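## Task

Take the sticky-note block off the desk and set it on the counter. The task fails if any carton on the desk lands on the floor, or if the robot falls or is left tilted.

## Robot and tools

ROBOT. The LinearBot has an omnidirectional base and a column about 1.7 m high. A carriage rides the column (lift_m) and carries two identical six-joint arms, each ending in a two-finger gripper. Arm bases sit about 0.57 m + lift_m above the floor, and carriage parts hang about 0.15 m below them. A hand reaches 0.78 m from its shoulder but only about 0.38 m below its arm base. A hand is about 0.16 m long and 0.1 m wide (0.14 m open); fingertips taper to about 0.005 m thick. Parked arm joints 1 to 6: 0, 0.05, 0.05, 1.45, 0, 0; parked, the robot is about 0.85 m wide and 0.65 m long. Cameras: carriage_camera (forward, about 20 degrees down), left_wrist_camera and right_wrist_camera (looking past the fingertips).

FRAMES. All positions are in metres. Base frame: origin on the floor below the base centre, x forward, y left, z up. left_hand and right_hand are the midpoint between that hand's pads, in the base frame; their quat_wxyz rotates base axes into hand axes (hand z along the fingers, fingers open along hand y; (1, 0, 0, 0) means pointing straight up with joints 1, 5, 6 at 0). base_odometry is in the frame the base had at scene start, counts wheel turns only (slip counts as travel), heading in rad, left positive, -3.142 to 3.142; it can drift a degree or two.

TOOL move. Optional keys: base, joints, speeds, min_time_s, cameras. With no action it just reports.
- base: one command only, a relative offset from where the base last reported itself: {"translate_m": d} forward positive, -2 to 2 m; {"strafe_m": d} left positive, -2 to 2 m; {"rotate_rad": d} counter-clockwise positive, -6.3 to 6.3 rad. A drive ends with time_out after 14 s.
- joints: one object keyed by joint name, absolute targets (not offsets). lift_m 0 to 1 m. For each arm (left_ or right_ prefix): joint1_rad -2.617 to 3.054 (turn about vertical, 0 forward, positive left); joint2_rad 0 to 3.141 (shoulder: 0 upper arm back and level, 1.57 upright, 3.14 forward and level); joint3_rad 0 to 3.141 (elbow: 0 folded, 3.14 straight); joint4_rad -1.57 to 1.57 (wrist pitch, positive lifts the fingertips); joint5_rad -1.57 to 1.57 (wrist yaw, positive swings the fingertips right); joint6_rad -2.094 to 2.094 (roll, positive clockwise seen from the forearm); gripper_m 0 to 0.093 m pad gap. Done tolerances: lift ±0.004, j1 ±0.02, j2 ±0.105, j3 ±0.06, j4 ±0.04, j5 ±0.025, j6 ±0.02, gripper ±0.004. Omitted joints keep their previous target.
- speeds: caps for this action: translate_m and strafe_m 0.02 to 0.5 m/s, rotate_rad 0.05 to 1.57 rad/s, lift_m 0.08 to 0.25 m/s (top values are defaults).
- min_time_s: 0.1 to 8 s, minimum duration for each arm and gripper motion; makes paths straighter.
- cameras: list of names or ["all"]; [] gives none. No action runs beyond 15 s. Unknown keys make a call invalid; out-of-range values get it refused, and then later move, wait and finished_scene calls in that same reply are skipped (likewise after a stop).

TOOL wait: seconds 0 to 10, plus cameras; robot keeps its last command. TOOL zoom_image: camera and region [x0, y0, x1, y1] in pixels from the top-left, at most 504 by 504, of that camera's newest image (must have been returned). TOOL finished_scene: scene = current scene number; irreversible, the goal must hold without the robot.

RESULTS. The move line says done, or the worst status. base_status/joint_status: done (for the base, wheels turned as asked, slip possible); off_target (resting short, may still push); contact_stop or time_out (target dropped, holds in place); not_followed (a self-collision check withheld arm targets; the gripper still acts; send the withheld arm its current readings with joint 1 turned away, then the other arm next call); limit_stop_at_motor_heat (resend target). on_its_own lists uncommanded actions; "held at" is a target. motor_effort is percent of maximum, peak in brackets, with sizable per-motor error; a lift effort that keeps dropping while lowering means a hand or load is resting on something. Joint torques follow joint order, have offsets and noise, and joints 1 to 3 wrap at ±28 N m. Gripper on a firmly held hard part reads up to 0.005 m narrower (or 0.002 m wider) than it; closed on nothing reads 0.000 to 0.003. Full force starts about 0.005 m below the first-touch reading; open well above the reading to release. A firm grip may show off_target. Hand readings usually sit above the true hand, more at long reach; 1 kg lowers a level hand 7 to 25 cm.

CAUTIONS. Arms have no contact stop and keep pressing; the base only stops when wheel motors strain and ignores arms, so drives can bend arms or shove furniture. If stuck, back off about 0.2 m the way you came, or raise the lift if the carriage rests on something. Never reverse under a table edge into the column. The robot can tip with a high carriage, stretched or loaded arms (about 1.5 kg per hand with both forward), pushing or sudden stops; only images show leaning. Never let the arms collide or squeeze each other, including gripping the other arm's fingers. Stretched or loaded arms heat up even while idle; on a MOTOR HOT line (75 °C) park the arm; at 100 °C the arm goes limp and drops whatever it holds for 30 to 60 s. Avoid drops, releasing moving items, slams and hard pushes; loose objects may occasionally be nudged by outside forces.

Each tool is called after "Request:" as name(argument=value, ...), one argument or row to a line, values as JSON.

## Session

Request:
move(
)

Scene clock: 0.00 s.
Joint torques (N m): no reading
base_odometry: x=+0.000 y=+0.000 heading=+0.000
base_status: not commanded
joint_positions: lift_m=+0.300 left_joint1_rad=-0.010 left_joint2_rad=+0.044 left_joint3_rad=+0.048 left_joint4_rad=+1.430 left_joint5_rad=-0.008 left_joint6_rad=-0.004 left_gripper_m=+0.09396 right_joint1_rad=-0.011 right_joint2_rad=+0.047 right_joint3_rad=+0.039 right_joint4_rad=+1.421 right_joint5_rad=-0.003 right_joint6_rad=-0.048 right_gripper_m=+0.09396
joint_status: not commanded
motor_effort: lift_m=+29 drive_wheels=-1
left_hand: x=+0.2675 y=+0.3100 z=+1.2842 quat_wxyz=(+0.998, -0.004, +0.069, -0.007) (m; base frame)
right_hand: x=+0.2731 y=-0.3089 z=+1.2813 quat_wxyz=(+0.996, -0.003, +0.079, -0.029) (m; base frame)
pictures: carriage_camera, left_wrist_camera, right_wrist_camera
Images, in order (width x height): carriage_camera 504x504, left_wrist_camera 504x504, right_wrist_camera 504x504.

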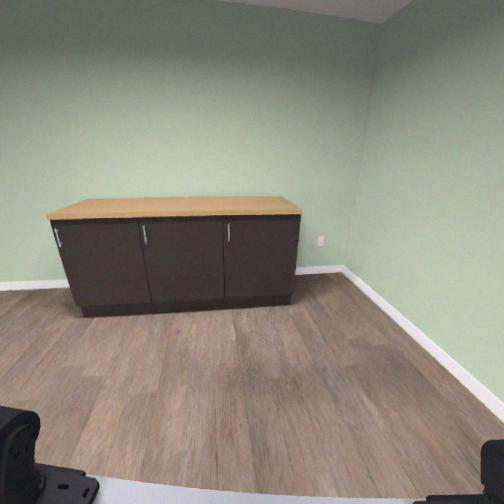

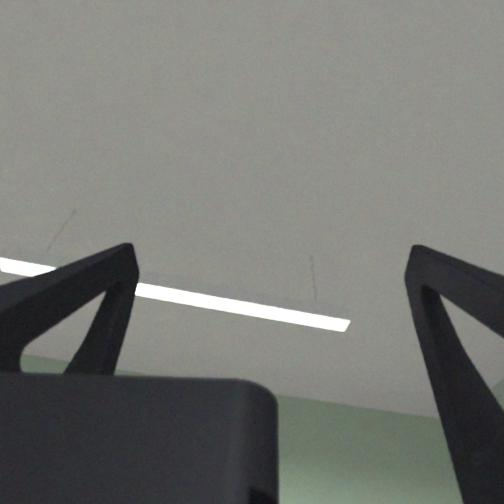

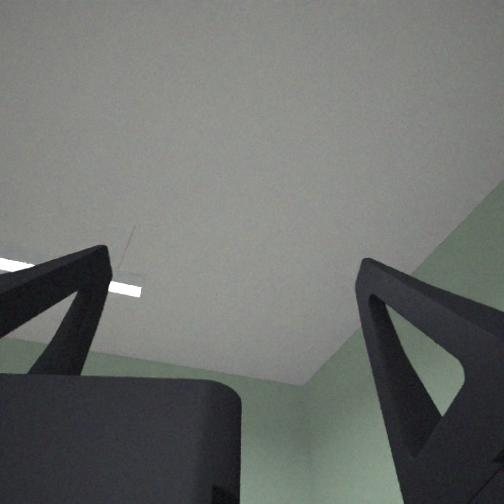

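Request:
move(
  base={"rotate_rad": 1.2},
  cameras=["carriage_camera"],
)

Request:
move(
  base={"rotate_rad": 1.2},
  cameras=["carriage_camera"],
)

Request:
move(
  base={"rotate_rad": 1.2},
  cameras=["carriage_camera"],
)

Request:
move(
  base={"rotate_rad": 1.2},
  cameras=["carriage_camera"],
)

Scene clock: 7.93 s.
Joint torques (N m): left_arm=[0.61 4.3 5.93 -0.22 -0.1 -0.04] | right_arm=[-0.08 4.22 7.24 -0.04 0 -0.12]
move: done
base_odometry: x=+0.000 y=+0.000 heading=+1.200
base_status: done
joint_positions: lift_m=+0.300 left_joint1_rad=-0.010 left_joint2_rad=+0.044 left_joint3_rad=+0.048 left_joint4_rad=+1.430 left_joint5_rad=-0.008 left_joint6_rad=-0.004 left_gripper_m=+0.09396 right_joint1_rad=-0.011 right_joint2_rad=+0.047 right_joint3_rad=+0.039 right_joint4_rad=+1.420 right_joint5_rad=-0.003 right_joint6_rad=-0.048 right_gripper_m=+0.09396
joint_status: not commanded
motor_effort: lift_m=+30(30) drive_wheels=+6(20)
left_hand: x=+0.2675 y=+0.3100 z=+1.2842 quat_wxyz=(+0.998, -0.004, +0.069, -0.007) (m; base frame)
right_hand: x=+0.2733 y=-0.3089 z=+1.2813 quat_wxyz=(+0.996, -0.003, +0.079, -0.029) (m; base frame)
pictures: carriage_camera
Images, in order (width x height): carriage_camera 504x504.

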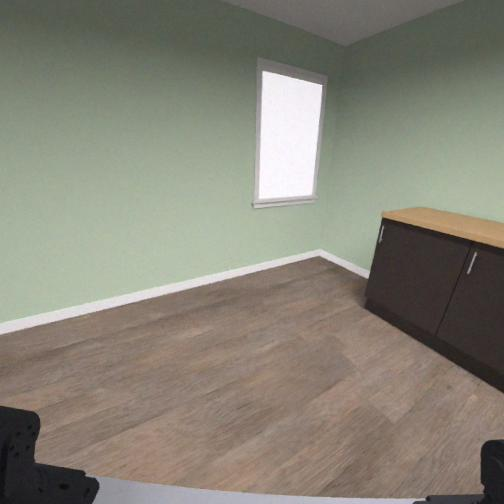

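Scene clock: 10.70 s.
Joint torques (N m): left_arm=[0.69 4.3 6.01 -0.21 -0.15 -0.04] | right_arm=[-0.01 4.27 7.23 -0.03 0 -0.11]
move: done
base_odometry: x=+0.000 y=+0.000 heading=+2.399
base_status: done
joint_positions: lift_m=+0.300 left_joint1_rad=-0.010 left_joint2_rad=+0.044 left_joint3_rad=+0.048 left_joint4_rad=+1.429 left_joint5_rad=-0.008 left_joint6_rad=-0.004 left_gripper_m=+0.09397 right_joint1_rad=-0.011 right_joint2_rad=+0.047 right_joint3_rad=+0.039 right_joint4_rad=+1.420 right_joint5_rad=-0.003 right_joint6_rad=-0.048 right_gripper_m=+0.09397
joint_status: not commanded
motor_effort: lift_m=+30(30) drive_wheels=+6(13)
left_hand: x=+0.2676 y=+0.3100 z=+1.2841 quat_wxyz=(+0.998, -0.004, +0.069, -0.007) (m; base frame)
right_hand: x=+0.2734 y=-0.3089 z=+1.2813 quat_wxyz=(+0.996, -0.003, +0.079, -0.029) (m; base frame)
pictures: carriage_camera
Images, in order (width x height): carriage_camera 504x504.

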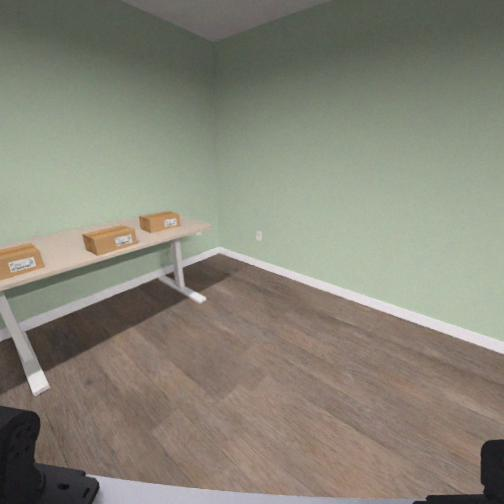

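Scene clock: 13.47 s.
Joint torques (N m): left_arm=[0.59 4.29 6 -0.2 -0.12 -0.05] | right_arm=[-0.02 4.23 7.19 -0.04 -0.01 -0.11]
move: done
base_odometry: x=+0.000 y=+0.000 heading=-2.685
base_status: done
joint_positions: lift_m=+0.300 left_joint1_rad=-0.010 left_joint2_rad=+0.044 left_joint3_rad=+0.048 left_joint4_rad=+1.429 left_joint5_rad=-0.008 left_joint6_rad=-0.004 left_gripper_m=+0.09398 right_joint1_rad=-0.011 right_joint2_rad=+0.047 right_joint3_rad=+0.039 right_joint4_rad=+1.419 right_joint5_rad=-0.003 right_joint6_rad=-0.048 right_gripper_m=+0.09398
joint_status: not commanded
motor_effort: lift_m=+30(30) drive_wheels=+7(14)
left_hand: x=+0.2676 y=+0.3100 z=+1.2841 quat_wxyz=(+0.998, -0.004, +0.069, -0.007) (m; base frame)
right_hand: x=+0.2734 y=-0.3089 z=+1.2813 quat_wxyz=(+0.996, -0.003, +0.079, -0.029) (m; base frame)
pictures: carriage_camera
Images, in order (width x height): carriage_camera 504x504.

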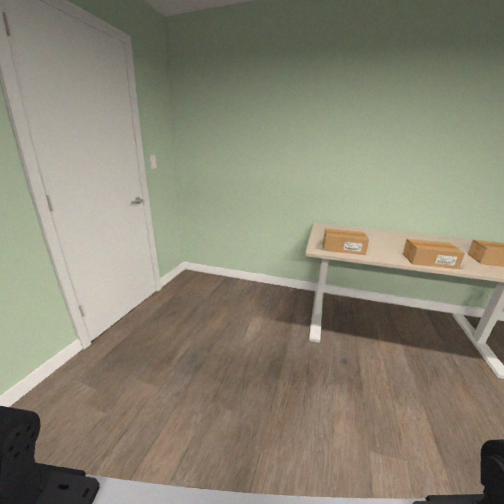

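Scene clock: 16.23 s.
Joint torques (N m): left_arm=[0.59 4.26 6.01 -0.19 -0.11 -0.06] | right_arm=[-0.06 4.26 7.16 -0.03 0.01 -0.12]
move: done
base_odometry: x=+0.000 y=+0.000 heading=-1.485
base_status: done
joint_positions: lift_m=+0.300 left_joint1_rad=-0.010 left_joint2_rad=+0.044 left_joint3_rad=+0.048 left_joint4_rad=+1.429 left_joint5_rad=-0.008 left_joint6_rad=-0.004 left_gripper_m=+0.09398 right_joint1_rad=-0.011 right_joint2_rad=+0.047 right_joint3_rad=+0.039 right_joint4_rad=+1.419 right_joint5_rad=-0.003 right_joint6_rad=-0.048 right_gripper_m=+0.09398
joint_status: not commanded
motor_effort: lift_m=+29(30) drive_wheels=+5(13)
left_hand: x=+0.2677 y=+0.3100 z=+1.2841 quat_wxyz=(+0.998, -0.004, +0.069, -0.007) (m; base frame)
right_hand: x=+0.2735 y=-0.3089 z=+1.2813 quat_wxyz=(+0.996, -0.003, +0.080, -0.029) (m; base frame)
pictures: carriage_camera
Images, in order (width x height): carriage_camera 504x504.

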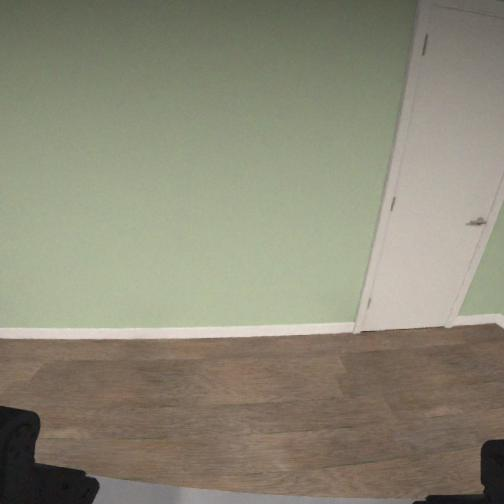

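Request:
move(
  base={"rotate_rad": -1.75},
  cameras=["carriage_camera"],
)

Request:
zoom_image(
  camera="carriage_camera",
  region=[100, 160, 400, 320],
)

Scene clock: 31.57 s.
Joint torques (N m): left_arm=[0.49 4.3 5.94 -0.18 -0.11 -0.03] | right_arm=[-0.05 4.25 7.19 -0.05 0.01 -0.11]
move: done
base_odometry: x=+0.000 y=+0.000 heading=+3.049
base_status: done
joint_positions: lift_m=+0.300 left_joint1_rad=-0.010 left_joint2_rad=+0.044 left_joint3_rad=+0.048 left_joint4_rad=+1.428 left_joint5_rad=-0.008 left_joint6_rad=-0.004 left_gripper_m=+0.09399 right_joint1_rad=-0.011 right_joint2_rad=+0.047 right_joint3_rad=+0.039 right_joint4_rad=+1.419 right_joint5_rad=-0.003 right_joint6_rad=-0.048 right_gripper_m=+0.09398
joint_status: not commanded
motor_effort: lift_m=+29(30) drive_wheels=+5(18)
left_hand: x=+0.2678 y=+0.3101 z=+1.2841 quat_wxyz=(+0.998, -0.004, +0.069, -0.007) (m; base frame)
right_hand: x=+0.2735 y=-0.3089 z=+1.2813 quat_wxyz=(+0.996, -0.003, +0.080, -0.029) (m; base frame)
pictures: carriage_camera
Images, in order (width x height): carriage_camera 504x504.

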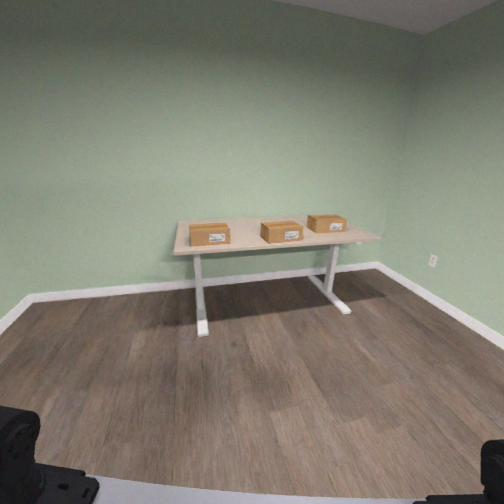

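Scaled by 1.680 from the camera's 504x504 image, which has a finer 720x720 frame.

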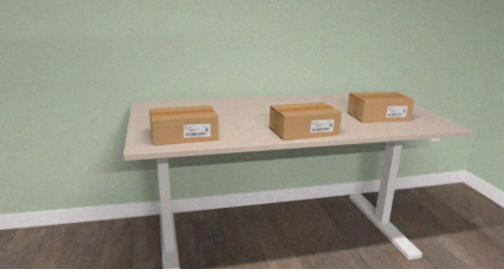

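Request:
move(
  joints={"lift_m": 0.8},
  base={"translate_m": 0.4},
  speeds={"translate_m": 0.3},
  cameras=["carriage_camera"],
)

Request:
zoom_image(
  camera="carriage_camera",
  region=[100, 200, 450, 450],
)

Scene clock: 41.80 s.
Joint torques (N m): left_arm=[0.59 4.33 6.04 -0.21 -0.11 -0.05] | right_arm=[-0.02 4.23 7.16 -0.04 0 -0.12]
move: done
base_odometry: x=-0.398 y=+0.038 heading=+3.047
base_status: done
joint_positions: lift_m=+0.800 left_joint1_rad=-0.010 left_joint2_rad=+0.044 left_joint3_rad=+0.048 left_joint4_rad=+1.430 left_joint5_rad=-0.008 left_joint6_rad=-0.004 left_gripper_m=+0.09399 right_joint1_rad=-0.011 right_joint2_rad=+0.047 right_joint3_rad=+0.039 right_joint4_rad=+1.419 right_joint5_rad=-0.003 right_joint6_rad=-0.048 right_gripper_m=+0.09398
joint_status: all done
motor_effort: lift_m=+31(38) drive_wheels=-10(20)
left_hand: x=+0.2674 y=+0.3101 z=+1.7840 quat_wxyz=(+0.998, -0.004, +0.069, -0.007) (m; base frame)
right_hand: x=+0.2735 y=-0.3089 z=+1.7812 quat_wxyz=(+0.996, -0.003, +0.080, -0.029) (m; base frame)
pictures: carriage_camera
Images, in order (width x height): carriage_camera 504x504.

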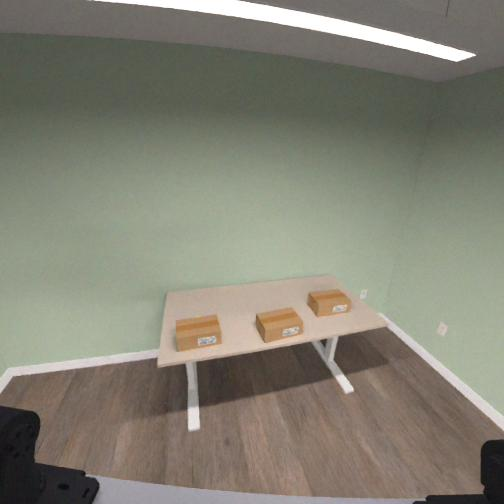

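Scaled by 1.440 from the camera's 504x504 image, which has a finer 720x720 frame.

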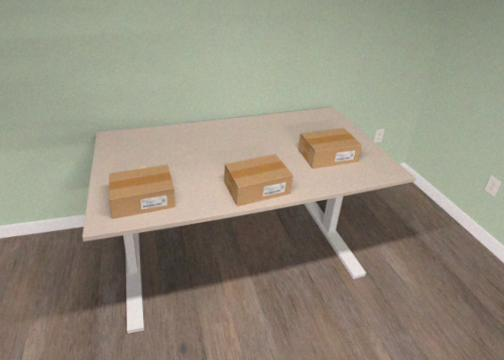

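Request:
move(
  base={"rotate_rad": 0.237},
  joints={"lift_m": 1.0},
  cameras=["carriage_camera"],
)

Request:
move(
  base={"translate_m": 0.5},
  speeds={"translate_m": 0.3},
  cameras=["carriage_camera"],
)

Request:
zoom_image(
  camera="carriage_camera",
  region=[100, 200, 450, 450],
)

Scene clock: 87.07 s.
Joint torques (N m): left_arm=[0.59 4.29 6 -0.2 -0.11 -0.05] | right_arm=[-0.05 4.23 7.21 -0.04 0.01 -0.11]
move: done
base_odometry: x=-0.399 y=+0.038 heading=-2.999
base_status: done
joint_positions: lift_m=+0.997 left_joint1_rad=-0.010 left_joint2_rad=+0.044 left_joint3_rad=+0.048 left_joint4_rad=+1.429 left_joint5_rad=-0.008 left_joint6_rad=-0.004 left_gripper_m=+0.09399 right_joint1_rad=-0.011 right_joint2_rad=+0.047 right_joint3_rad=+0.039 right_joint4_rad=+1.419 right_joint5_rad=-0.003 right_joint6_rad=-0.048 right_gripper_m=+0.09399
joint_status: all done
joint sent to its limit — lift_m, upper limit.
motor_effort: lift_m=+31(38) drive_wheels=+8(13)
left_hand: x=+0.2676 y=+0.3101 z=+1.9811 quat_wxyz=(+0.998, -0.004, +0.069, -0.007) (m; base frame)
right_hand: x=+0.2734 y=-0.3089 z=+1.9783 quat_wxyz=(+0.996, -0.003, +0.079, -0.029) (m; base frame)
pictures: carriage_camera
Images, in order (width x height): carriage_camera 504x504.

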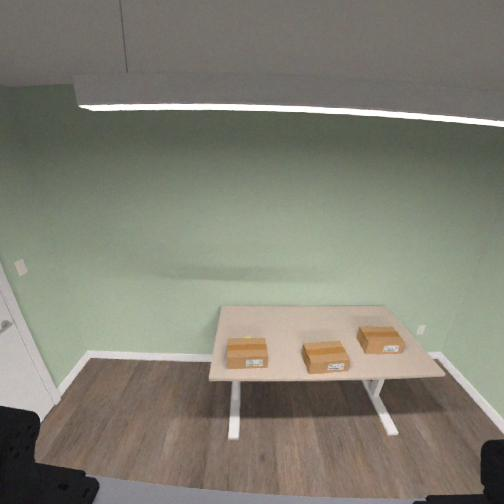

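Scene clock: 90.23 s.
Joint torques (N m): left_arm=[0.58 4.27 6.01 -0.19 -0.11 -0.06] | right_arm=[-0.02 4.25 7.2 -0.03 0 -0.11]
move: done
base_odometry: x=-0.894 y=-0.034 heading=-2.998
base_status: done
joint_positions: lift_m=+0.997 left_joint1_rad=-0.010 left_joint2_rad=+0.044 left_joint3_rad=+0.048 left_joint4_rad=+1.429 left_joint5_rad=-0.008 left_joint6_rad=-0.004 left_gripper_m=+0.09399 right_joint1_rad=-0.011 right_joint2_rad=+0.047 right_joint3_rad=+0.039 right_joint4_rad=+1.419 right_joint5_rad=-0.003 right_joint6_rad=-0.048 right_gripper_m=+0.09399
joint_status: not commanded
motor_effort: lift_m=+31(31) drive_wheels=-10(21)
left_hand: x=+0.2676 y=+0.3101 z=+1.9811 quat_wxyz=(+0.998, -0.004, +0.069, -0.007) (m; base frame)
right_hand: x=+0.2735 y=-0.3089 z=+1.9783 quat_wxyz=(+0.996, -0.003, +0.080, -0.029) (m; base frame)
pictures: carriage_camera
Images, in order (width x height): carriage_camera 504x504.

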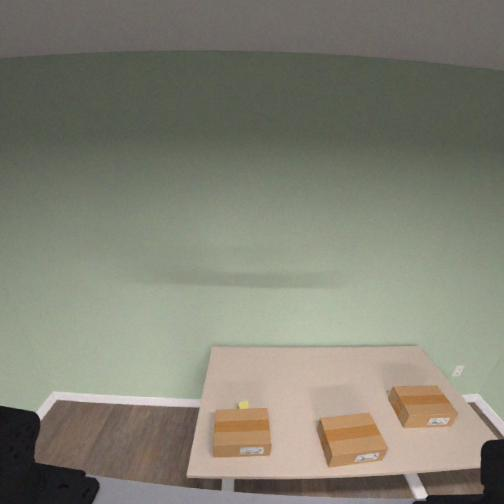

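Scaled by 1.440 from the camera's 504x504 image, which has a finer 720x720 frame.

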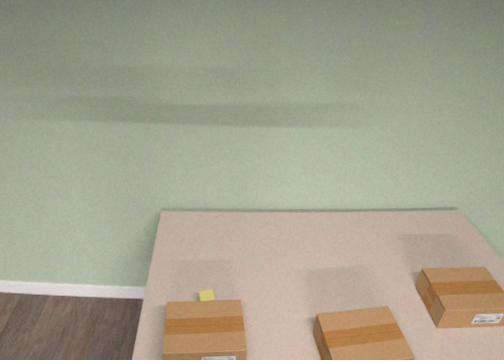

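Request:
move(
  joints={"left_joint1_rad": 0, "left_joint2_rad": 2.618, "left_joint3_rad": 1.918, "left_joint4_rad": -0.871},
  min_time_s=3,
)

Scene clock: 134.23 s.
Joint torques (N m): left_arm=[1.07 -14.64 8.4 0.45 -0.12 -0.05] | right_arm=[-0.05 4.21 7.21 -0.03 0.01 -0.12]
move: done
base_odometry: x=-0.894 y=-0.034 heading=-2.998
base_status: not commanded
joint_positions: lift_m=+0.997 left_joint1_rad=-0.006 left_joint2_rad=+2.598 left_joint3_rad=+1.897 left_joint4_rad=-0.855 left_joint5_rad=-0.008 left_joint6_rad=-0.004 left_gripper_m=+0.09399 right_joint1_rad=-0.011 right_joint2_rad=+0.047 right_joint3_rad=+0.039 right_joint4_rad=+1.419 right_joint5_rad=-0.003 right_joint6_rad=-0.048 right_gripper_m=+0.09399
joint_status: all done
motor_effort: lift_m=+31(31) drive_wheels=-11(13)
left_hand: x=+0.7084 y=+0.3077 z=+1.4437 quat_wxyz=(+0.008, +0.001, +1.000, +0.004) (m; base frame)
right_hand: x=+0.2735 y=-0.3089 z=+1.9783 quat_wxyz=(+0.996, -0.003, +0.080, -0.029) (m; base frame)
pictures: carriage_camera, left_wrist_camera, right_wrist_camera
Images, in order (width x height): carriage_camera 504x504, left_wrist_camera 504x504, right_wrist_camera 504x504.

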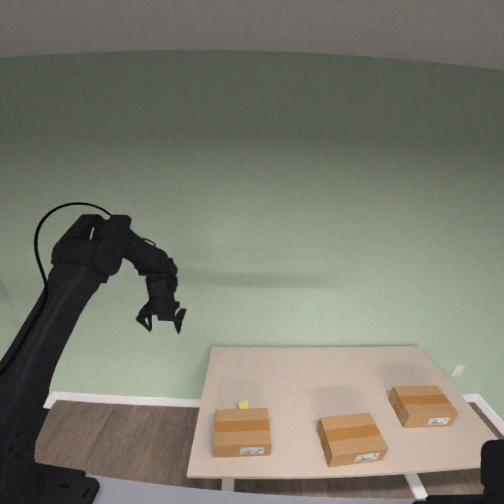

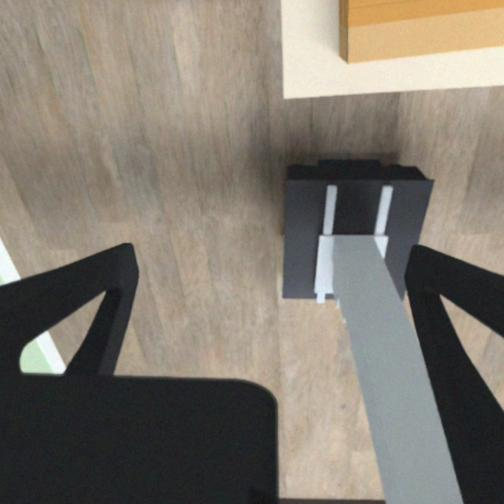

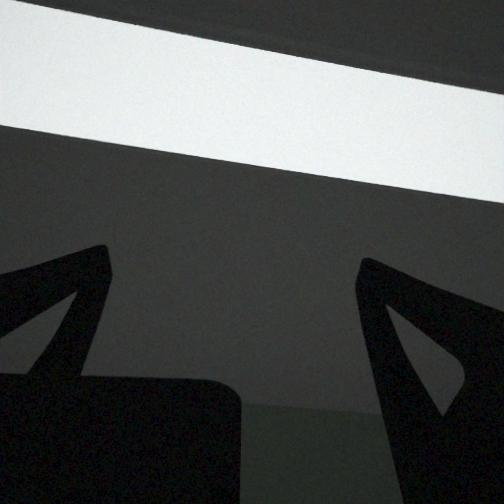

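Request:
zoom_image(
  camera="carriage_camera",
  region=[100, 260, 240, 360],
)

Request:
zoom_image(
  camera="left_wrist_camera",
  region=[0, 0, 504, 504],
)

Scaled by 3.600 from the camera's 504x504 image, which has a finer 720x720 frame.

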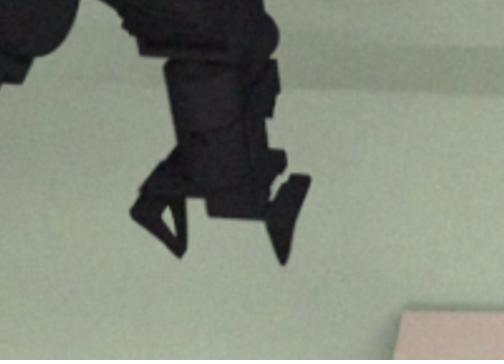

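Scaled by 1.000.

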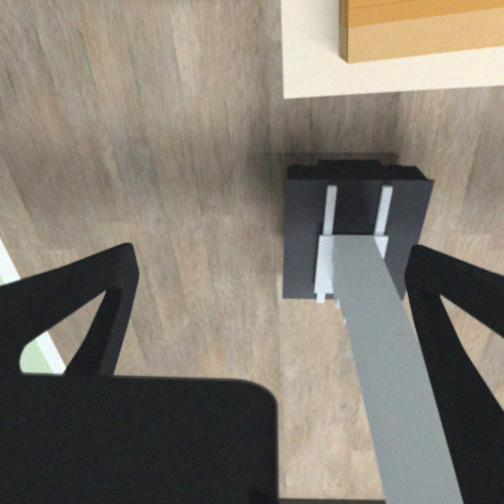

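Request:
move(
  joints={"left_joint1_rad": -0.8},
  min_time_s=2,
  cameras=["carriage_camera"],
)

Request:
zoom_image(
  camera="carriage_camera",
  region=[200, 270, 340, 370],
)

Request:
move(
  joints={"left_joint1_rad": -0.2, "left_joint2_rad": 2.3, "left_joint3_rad": 1.25, "left_joint4_rad": -0.52},
  min_time_s=2,
  cameras=["carriage_camera"],
)

Request:
zoom_image(
  camera="carriage_camera",
  region=[100, 280, 240, 380],
)

Scene clock: 195.63 s.
Joint torques (N m): left_arm=[0.46 -14.65 8.4 0.44 -0.13 -0.06] | right_arm=[-0.01 4.25 7.21 -0.04 0 -0.11]
move: done
base_odometry: x=-0.894 y=-0.034 heading=-2.998
base_status: not commanded
joint_positions: lift_m=+0.997 left_joint1_rad=-0.799 left_joint2_rad=+2.598 left_joint3_rad=+1.897 left_joint4_rad=-0.857 left_joint5_rad=-0.007 left_joint6_rad=-0.004 left_gripper_m=+0.09399 right_joint1_rad=-0.011 right_joint2_rad=+0.047 right_joint3_rad=+0.039 right_joint4_rad=+1.419 right_joint5_rad=-0.003 right_joint6_rad=-0.048 right_gripper_m=+0.09399
joint_status: all done
motor_effort: lift_m=+31(31) drive_wheels=-10(13)
left_hand: x=+0.5650 y=-0.0308 z=+1.4437 quat_wxyz=(+0.008, +0.387, +0.922, +0.001) (m; base frame)
right_hand: x=+0.2735 y=-0.3089 z=+1.9783 quat_wxyz=(+0.996, -0.003, +0.080, -0.029) (m; base frame)
pictures: carriage_camera
Images, in order (width x height): carriage_camera 504x504.

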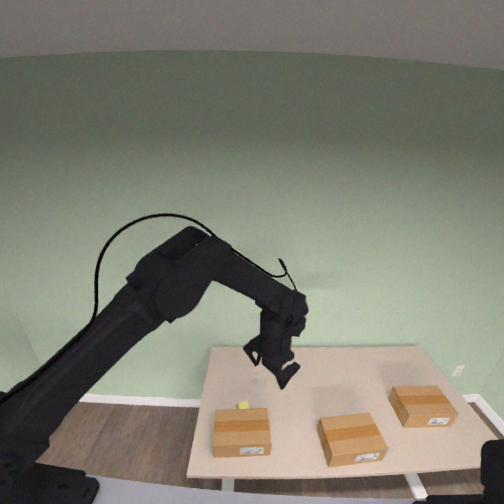

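Scaled by 3.600 from the camera's 504x504 image, which has a finer 720x720 frame.

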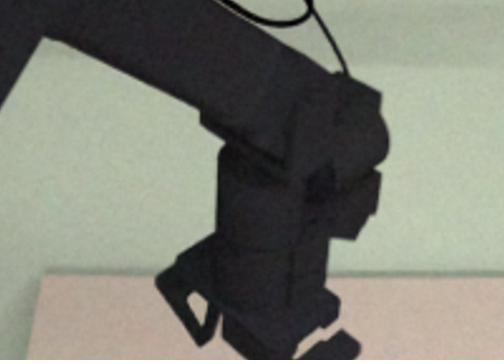

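Scene clock: 197.93 s.
Joint torques (N m): left_arm=[0.92 -16.39 3.66 0.6 -0.13 -0.07] | right_arm=[-0.05 4.29 7.2 -0.03 0.01 -0.11]
move: done
base_odometry: x=-0.894 y=-0.034 heading=-2.998
base_status: not commanded
joint_positions: lift_m=+0.997 left_joint1_rad=-0.203 left_joint2_rad=+2.332 left_joint3_rad=+1.261 left_joint4_rad=-0.533 left_joint5_rad=-0.008 left_joint6_rad=-0.004 left_gripper_m=+0.09399 right_joint1_rad=-0.011 right_joint2_rad=+0.047 right_joint3_rad=+0.039 right_joint4_rad=+1.419 right_joint5_rad=-0.003 right_joint6_rad=-0.048 right_gripper_m=+0.09399
joint_status: all done
motor_effort: lift_m=+31(31) drive_wheels=-11(13)
left_hand: x=+0.5896 y=+0.2368 z=+1.4241 quat_wxyz=(-0.016, +0.100, +0.995, +0.006) (m; base frame)
right_hand: x=+0.2735 y=-0.3089 z=+1.9783 quat_wxyz=(+0.996, -0.003, +0.080, -0.029) (m; base frame)
pictures: carriage_camera
Images, in order (width x height): carriage_camera 504x504.

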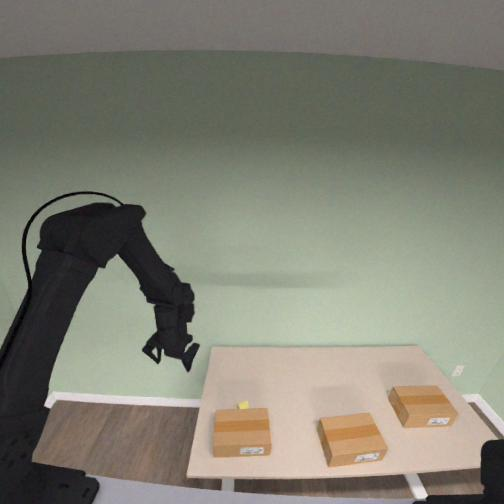

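Scaled by 3.600 from the camera's 504x504 image, which has a finer 720x720 frame.

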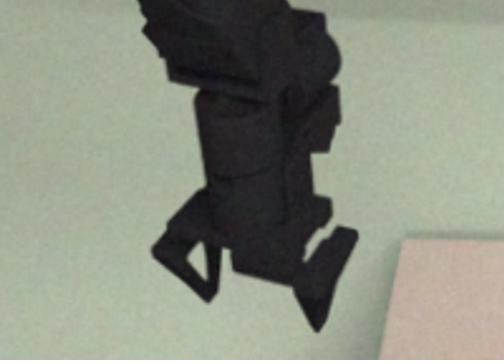

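Request:
move(
  base={"strafe_m": -0.235},
  joints={"left_joint1_rad": 0, "left_joint2_rad": 2.618, "left_joint3_rad": 1.918, "left_joint4_rad": -0.871},
  cameras=[],
)

Request:
move(
  base={"translate_m": 0.31},
  speeds={"translate_m": 0.2},
  cameras=["carriage_camera", "left_wrist_camera"],
)

Scene clock: 242.00 s.
Joint torques (N m): left_arm=[1.01 -14.23 8.53 0.44 -0.13 -0.05] | right_arm=[-0.03 4.27 7.21 -0.05 0 -0.12]
move: done
base_odometry: x=-0.928 y=+0.199 heading=-2.997
base_status: done
joint_positions: lift_m=+0.997 left_joint1_rad=-0.004 left_joint2_rad=+2.594 left_joint3_rad=+1.897 left_joint4_rad=-0.857 left_joint5_rad=-0.008 left_joint6_rad=-0.004 left_gripper_m=+0.09399 right_joint1_rad=-0.010 right_joint2_rad=+0.047 right_joint3_rad=+0.039 right_joint4_rad=+1.419 right_joint5_rad=-0.003 right_joint6_rad=-0.048 right_gripper_m=+0.09399
joint_status: all done
motor_effort: lift_m=+31(31) drive_wheels=-5(13)
left_hand: x=+0.7088 y=+0.3083 z=+1.4455 quat_wxyz=(+0.009, +0.000, +1.000, +0.004) (m; base frame)
right_hand: x=+0.2735 y=-0.3089 z=+1.9783 quat_wxyz=(+0.996, -0.003, +0.080, -0.029) (m; base frame)
pictures: none
No camera images: "cameras" was empty.

Scene clock: 244.63 s.
Joint torques (N m): left_arm=[0.94 -14.28 8.54 0.44 -0.12 -0.06] | right_arm=[-0.06 4.22 7.16 -0.01 0 -0.11]
move: done
base_odometry: x=-1.235 y=+0.155 heading=-2.998
base_status: done
joint_positions: lift_m=+0.997 left_joint1_rad=-0.004 left_joint2_rad=+2.594 left_joint3_rad=+1.897 left_joint4_rad=-0.862 left_joint5_rad=-0.008 left_joint6_rad=-0.004 left_gripper_m=+0.09399 right_joint1_rad=-0.010 right_joint2_rad=+0.047 right_joint3_rad=+0.039 right_joint4_rad=+1.418 right_joint5_rad=-0.003 right_joint6_rad=-0.048 right_gripper_m=+0.09399
joint_status: not commanded
motor_effort: lift_m=+31(31) drive_wheels=-9(14)
left_hand: x=+0.7073 y=+0.3084 z=+1.4453 quat_wxyz=(+0.006, +0.000, +1.000, +0.004) (m; base frame)
right_hand: x=+0.2737 y=-0.3089 z=+1.9782 quat_wxyz=(+0.996, -0.003, +0.080, -0.029) (m; base frame)
pictures: carriage_camera, left_wrist_camera
Images, in order (width x height): carriage_camera 504x504, left_wrist_camera 504x504.

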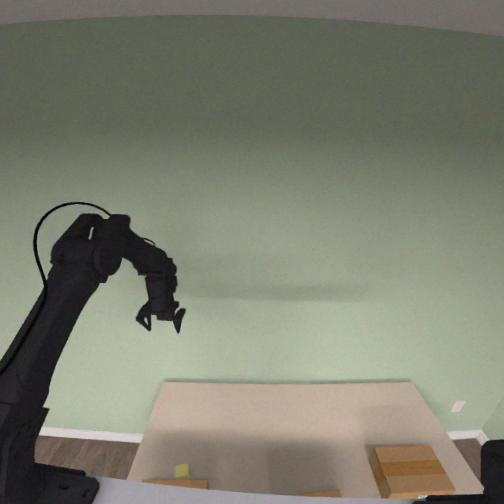

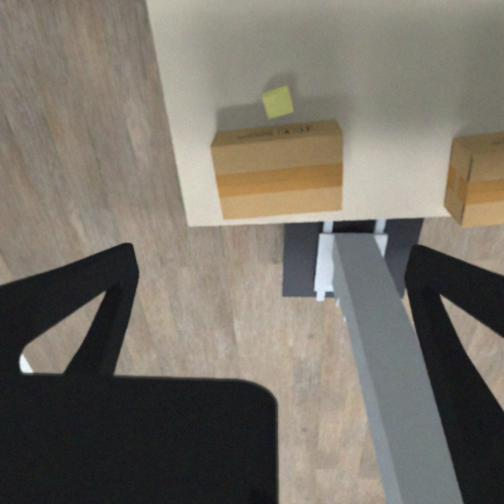

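Request:
move(
  joints={"lift_m": 0.5},
  cameras=["carriage_camera", "left_wrist_camera"],
)

Scene clock: 254.87 s.
Joint torques (N m): left_arm=[0.87 -16.24 7.54 0.48 -0.11 -0.05] | right_arm=[-0.09 4.23 7.16 -0.02 0.01 -0.13]
move: done
base_odometry: x=-1.235 y=+0.155 heading=-2.998
base_status: not commanded
joint_positions: lift_m=+0.500 left_joint1_rad=-0.004 left_joint2_rad=+2.612 left_joint3_rad=+1.906 left_joint4_rad=-0.864 left_joint5_rad=-0.008 left_joint6_rad=-0.004 left_gripper_m=+0.09399 right_joint1_rad=-0.010 right_joint2_rad=+0.047 right_joint3_rad=+0.039 right_joint4_rad=+1.418 right_joint5_rad=-0.003 right_joint6_rad=-0.048 right_gripper_m=+0.09399
joint_status: all done
motor_effort: lift_m=+27(30) drive_wheels=-9(10)
left_hand: x=+0.7063 y=+0.3084 z=+0.9425 quat_wxyz=(+0.001, +0.000, +1.000, +0.004) (m; base frame)
right_hand: x=+0.2737 y=-0.3089 z=+1.4814 quat_wxyz=(+0.996, -0.003, +0.080, -0.029) (m; base frame)
pictures: carriage_camera, left_wrist_camera
Images, in order (width x height): carriage_camera 504x504, left_wrist_camera 504x504.

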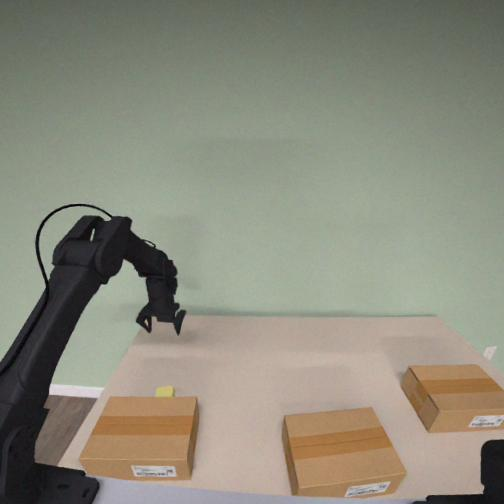

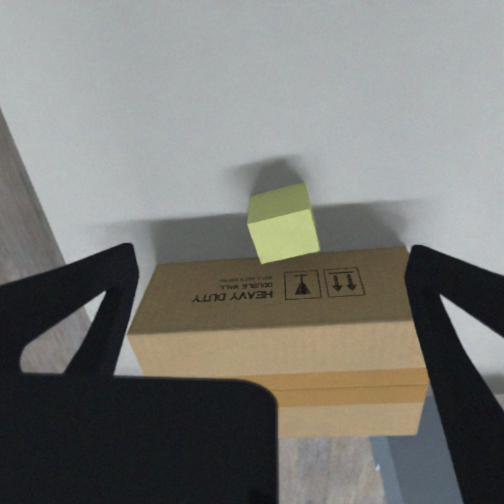

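Request:
move(
  joints={"lift_m": 0.58, "left_joint1_rad": -0.029, "left_joint2_rad": 2.772, "left_joint3_rad": 1.7185, "left_joint4_rad": -0.7265, "left_joint6_rad": -0.19},
  min_time_s=2,
  cameras=["carriage_camera", "left_wrist_camera"],
)

Scene clock: 306.70 s.
Joint torques (N m): left_arm=[0.24 -13.52 3.64 0.26 -0.13 -0.15] | right_arm=[-0.08 4.23 7.17 -0.03 0.01 -0.12]
move: done
base_odometry: x=-1.234 y=+0.155 heading=-2.998
base_status: not commanded
joint_positions: lift_m=+0.580 left_joint1_rad=-0.024 left_joint2_rad=+2.750 left_joint3_rad=+1.729 left_joint4_rad=-0.740 left_joint5_rad=-0.008 left_joint6_rad=-0.181 left_gripper_m=+0.09399 right_joint1_rad=-0.010 right_joint2_rad=+0.047 right_joint3_rad=+0.039 right_joint4_rad=+1.418 right_joint5_rad=-0.003 right_joint6_rad=-0.048 right_gripper_m=+0.09399
joint_status: all done
motor_effort: lift_m=+31(38) drive_wheels=+6(9)
left_hand: x=+0.6294 y=+0.3009 z=+0.9297 quat_wxyz=(-0.094, -0.078, +0.992, +0.013) (m; base frame)
right_hand: x=+0.2737 y=-0.3089 z=+1.5611 quat_wxyz=(+0.996, -0.003, +0.080, -0.029) (m; base frame)
pictures: carriage_camera, left_wrist_camera
Images, in order (width x height): carriage_camera 504x504, left_wrist_camera 504x504.

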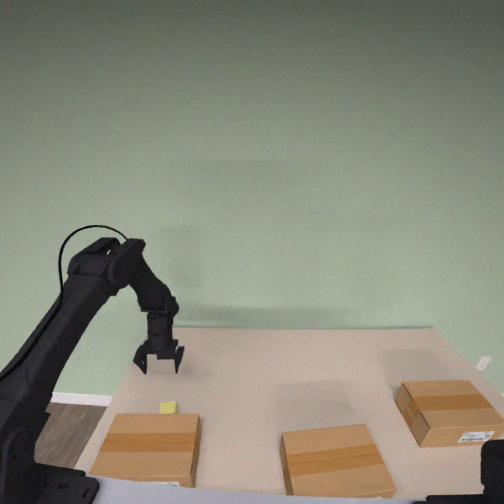

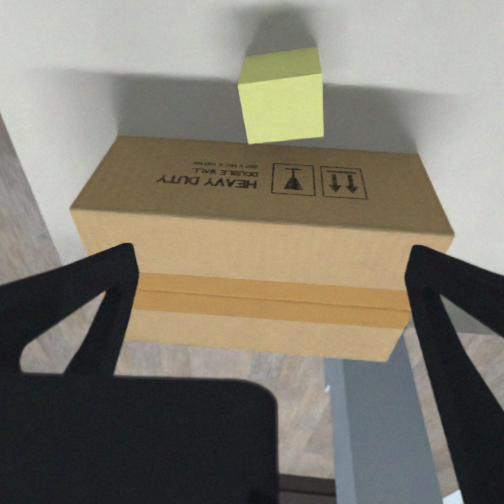

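Request:
move(
  joints={"lift_m": 0.5, "left_joint1_rad": -0.05},
  cameras=["carriage_camera", "left_wrist_camera"],
)

Scene clock: 319.37 s.
Joint torques (N m): left_arm=[0.61 -14.97 4.03 0.11 -0.15 -0.14] | right_arm=[-0.06 4.25 7.13 -0.02 0.01 -0.12]
move: done
base_odometry: x=-1.234 y=+0.155 heading=-2.998
base_status: not commanded
joint_positions: lift_m=+0.500 left_joint1_rad=-0.049 left_joint2_rad=+2.765 left_joint3_rad=+1.724 left_joint4_rad=-0.733 left_joint5_rad=-0.008 left_joint6_rad=-0.182 left_gripper_m=+0.09399 right_joint1_rad=-0.010 right_joint2_rad=+0.047 right_joint3_rad=+0.039 right_joint4_rad=+1.418 right_joint5_rad=-0.003 right_joint6_rad=-0.048 right_gripper_m=+0.09399
joint_status: all done
motor_effort: lift_m=+27(29) drive_wheels=+5(10)
left_hand: x=+0.6238 y=+0.2910 z=+0.8433 quat_wxyz=(-0.100, -0.065, +0.993, +0.016) (m; base frame)
right_hand: x=+0.2737 y=-0.3089 z=+1.4814 quat_wxyz=(+0.996, -0.003, +0.080, -0.029) (m; base frame)
pictures: carriage_camera, left_wrist_camera
Images, in order (width x height): carriage_camera 504x504, left_wrist_camera 504x504.

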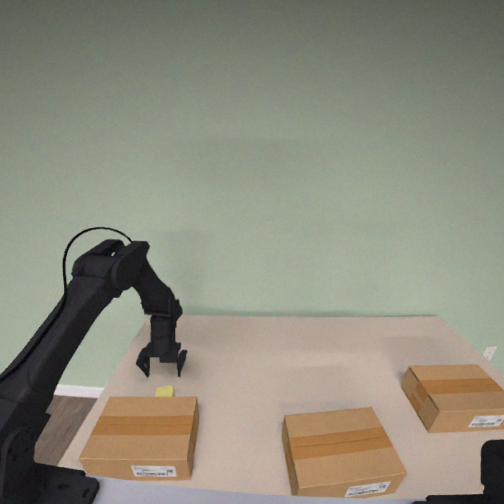

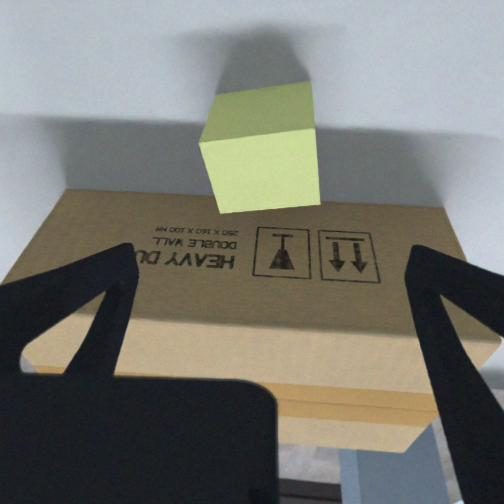

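Request:
move(
  joints={"lift_m": 0.43},
  cameras=["carriage_camera", "left_wrist_camera"],
)

Scene clock: 337.07 s.
Joint torques (N m): left_arm=[0.44 -15.02 3.96 0.04 -0.13 -0.15] | right_arm=[-0.05 4.19 7.17 -0.02 0 -0.11]
move: done
base_odometry: x=-1.234 y=+0.155 heading=-2.998
base_status: not commanded
joint_positions: lift_m=+0.430 left_joint1_rad=-0.049 left_joint2_rad=+2.767 left_joint3_rad=+1.724 left_joint4_rad=-0.731 left_joint5_rad=-0.008 left_joint6_rad=-0.182 left_gripper_m=+0.09399 right_joint1_rad=-0.010 right_joint2_rad=+0.047 right_joint3_rad=+0.039 right_joint4_rad=+1.418 right_joint5_rad=-0.003 right_joint6_rad=-0.048 right_gripper_m=+0.09399
joint_status: all done
motor_effort: lift_m=+28(29) drive_wheels=-7(9)
left_hand: x=+0.6236 y=+0.2910 z=+0.7724 quat_wxyz=(-0.100, -0.065, +0.993, +0.016) (m; base frame)
right_hand: x=+0.2737 y=-0.3089 z=+1.4114 quat_wxyz=(+0.996, -0.003, +0.080, -0.029) (m; base frame)
pictures: carriage_camera, left_wrist_camera
Images, in order (width x height): carriage_camera 504x504, left_wrist_camera 504x504.

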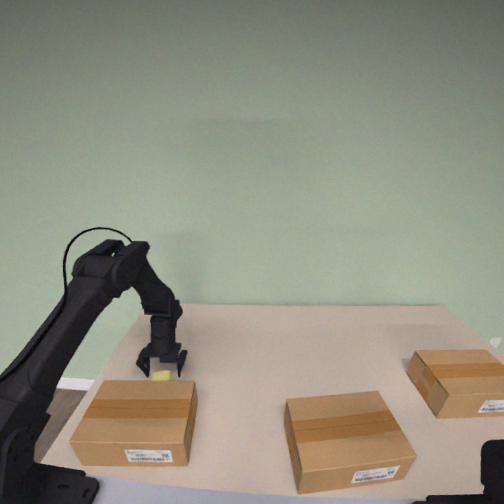

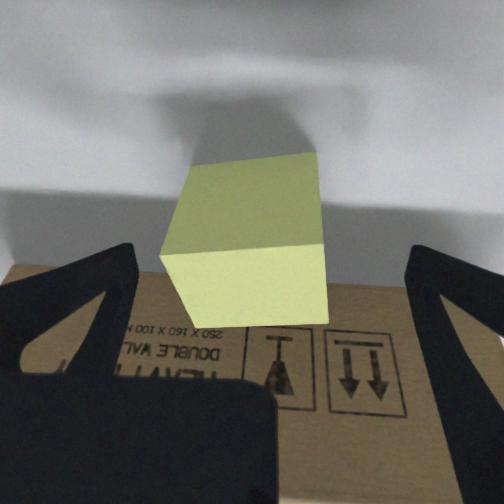

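Request:
move(
  joints={"lift_m": 0.405},
  speeds={"lift_m": 0.08},
  cameras=["carriage_camera", "left_wrist_camera"],
)

Request:
zoom_image(
  camera="carriage_camera",
  region=[120, 330, 220, 400],
)

Scene clock: 342.77 s.
Joint torques (N m): left_arm=[0.61 -15.38 4.04 0.07 -0.14 -0.14] | right_arm=[-0.06 4.23 7.25 -0.03 0.02 -0.11]
move: done
base_odometry: x=-1.234 y=+0.155 heading=-2.998
base_status: not commanded
joint_positions: lift_m=+0.405 left_joint1_rad=-0.049 left_joint2_rad=+2.768 left_joint3_rad=+1.724 left_joint4_rad=-0.730 left_joint5_rad=-0.008 left_joint6_rad=-0.182 left_gripper_m=+0.09399 right_joint1_rad=-0.010 right_joint2_rad=+0.047 right_joint3_rad=+0.039 right_joint4_rad=+1.418 right_joint5_rad=-0.003 right_joint6_rad=-0.048 right_gripper_m=+0.09399
joint_status: all done
motor_effort: lift_m=+28(30) drive_wheels=+5(8)
left_hand: x=+0.6237 y=+0.2910 z=+0.7473 quat_wxyz=(-0.100, -0.065, +0.993, +0.015) (m; base frame)
right_hand: x=+0.2737 y=-0.3089 z=+1.3864 quat_wxyz=(+0.996, -0.003, +0.080, -0.029) (m; base frame)
pictures: carriage_camera, left_wrist_camera
Images, in order (width x height): carriage_camera 504x504, left_wrist_camera 504x504.

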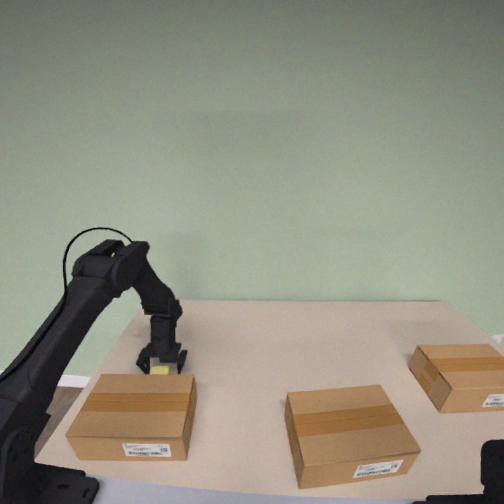

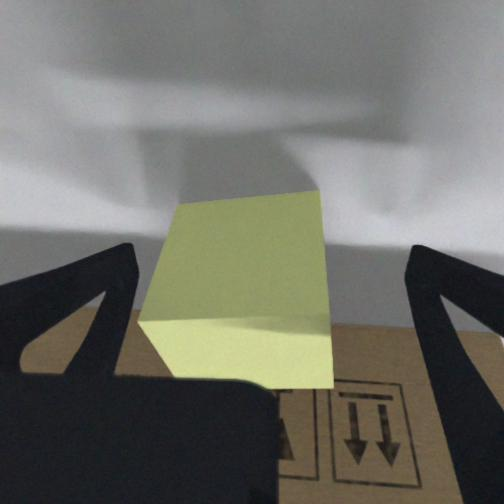

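Scaled by 5.040 from the camera's 504x504 image, which has a finer 720x720 frame.

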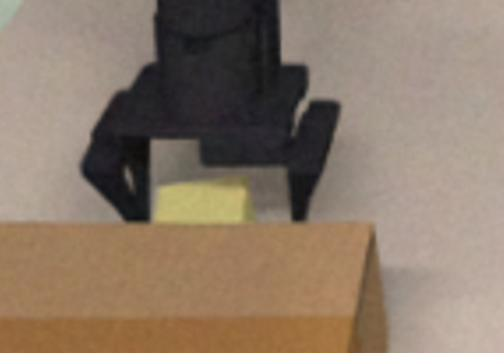

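Request:
move(
  joints={"left_gripper_m": 0.05},
  min_time_s=1.5,
  cameras=["carriage_camera", "left_wrist_camera"],
)

Request:
zoom_image(
  camera="carriage_camera",
  region=[120, 330, 220, 400],
)

Scene clock: 349.83 s.
Joint torques (N m): left_arm=[0.59 -15.21 4.04 0.07 -0.13 -0.14] | right_arm=[-0.08 4.25 7.2 -0.02 0.01 -0.11]
move: done
base_odometry: x=-1.234 y=+0.155 heading=-2.998
base_status: not commanded
joint_positions: lift_m=+0.405 left_joint1_rad=-0.049 left_joint2_rad=+2.768 left_joint3_rad=+1.724 left_joint4_rad=-0.730 left_joint5_rad=-0.008 left_joint6_rad=-0.182 left_gripper_m=+0.05123 right_joint1_rad=-0.010 right_joint2_rad=+0.047 right_joint3_rad=+0.039 right_joint4_rad=+1.418 right_joint5_rad=-0.003 right_joint6_rad=-0.048 right_gripper_m=+0.09399
joint_status: all done
motor_effort: lift_m=+28(28) drive_wheels=+5(6)
left_hand: x=+0.6237 y=+0.2911 z=+0.7473 quat_wxyz=(-0.100, -0.065, +0.993, +0.016) (m; base frame)
right_hand: x=+0.2737 y=-0.3089 z=+1.3864 quat_wxyz=(+0.996, -0.003, +0.080, -0.029) (m; base frame)
pictures: carriage_camera, left_wrist_camera
Images, in order (width x height): carriage_camera 504x504, left_wrist_camera 504x504.

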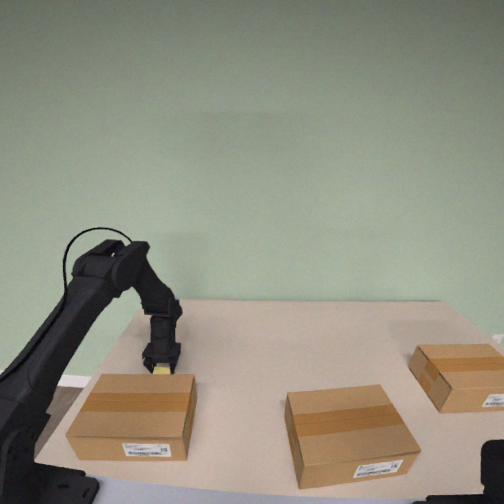

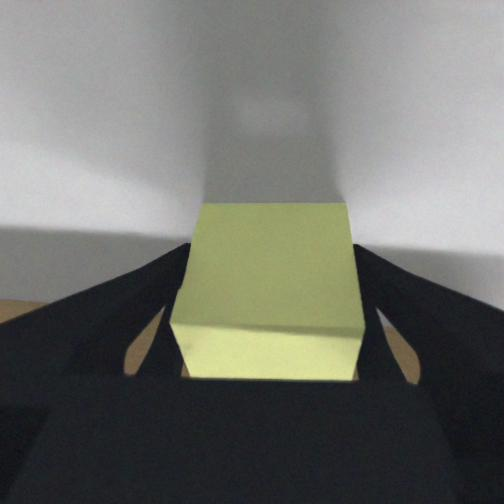

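Scaled by 5.040 from the camera's 504x504 image, which has a finer 720x720 frame.

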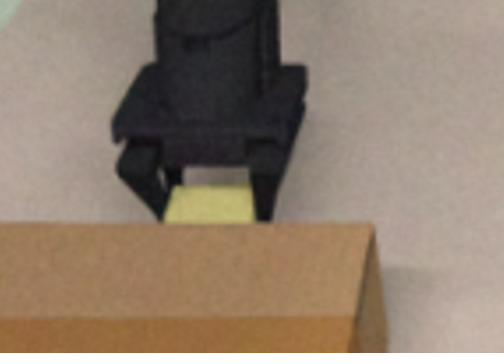

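Request:
move(
  joints={"left_gripper_m": 0.045},
  min_time_s=1,
  cameras=["left_wrist_camera"],
)

Scene clock: 354.27 s.
Joint torques (N m): left_arm=[0.58 -15.2 3.96 0.06 -0.13 -0.13] | right_arm=[-0.03 4.29 7.2 -0.01 0.01 -0.11]
move: off_target
base_odometry: x=-1.234 y=+0.155 heading=-2.998
base_status: not commanded
joint_positions: lift_m=+0.405 left_joint1_rad=-0.049 left_joint2_rad=+2.768 left_joint3_rad=+1.724 left_joint4_rad=-0.730 left_joint5_rad=-0.008 left_joint6_rad=-0.182 left_gripper_m=+0.05122 right_joint1_rad=-0.010 right_joint2_rad=+0.047 right_joint3_rad=+0.039 right_joint4_rad=+1.418 right_joint5_rad=-0.003 right_joint6_rad=-0.048 right_gripper_m=+0.09399
joint_status: left_gripper_m off_target (ended at +0.05122, target +0.04500)
motor_effort: lift_m=+28(28) drive_wheels=+3(6)
left_hand: x=+0.6237 y=+0.2911 z=+0.7473 quat_wxyz=(-0.100, -0.065, +0.993, +0.016) (m; base frame)
right_hand: x=+0.2737 y=-0.3089 z=+1.3864 quat_wxyz=(+0.996, -0.003, +0.080, -0.029) (m; base frame)
pictures: left_wrist_camera
Images, in order (width x height): left_wrist_camera 504x504.

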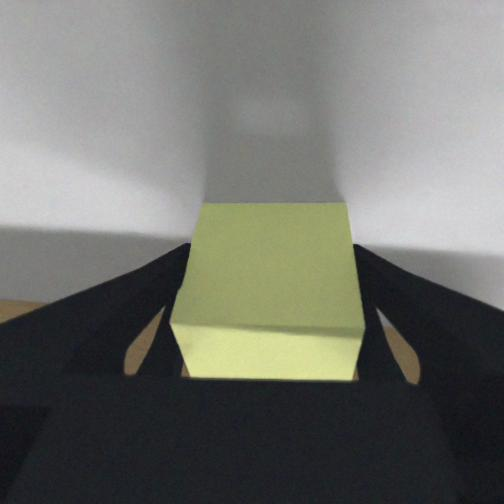

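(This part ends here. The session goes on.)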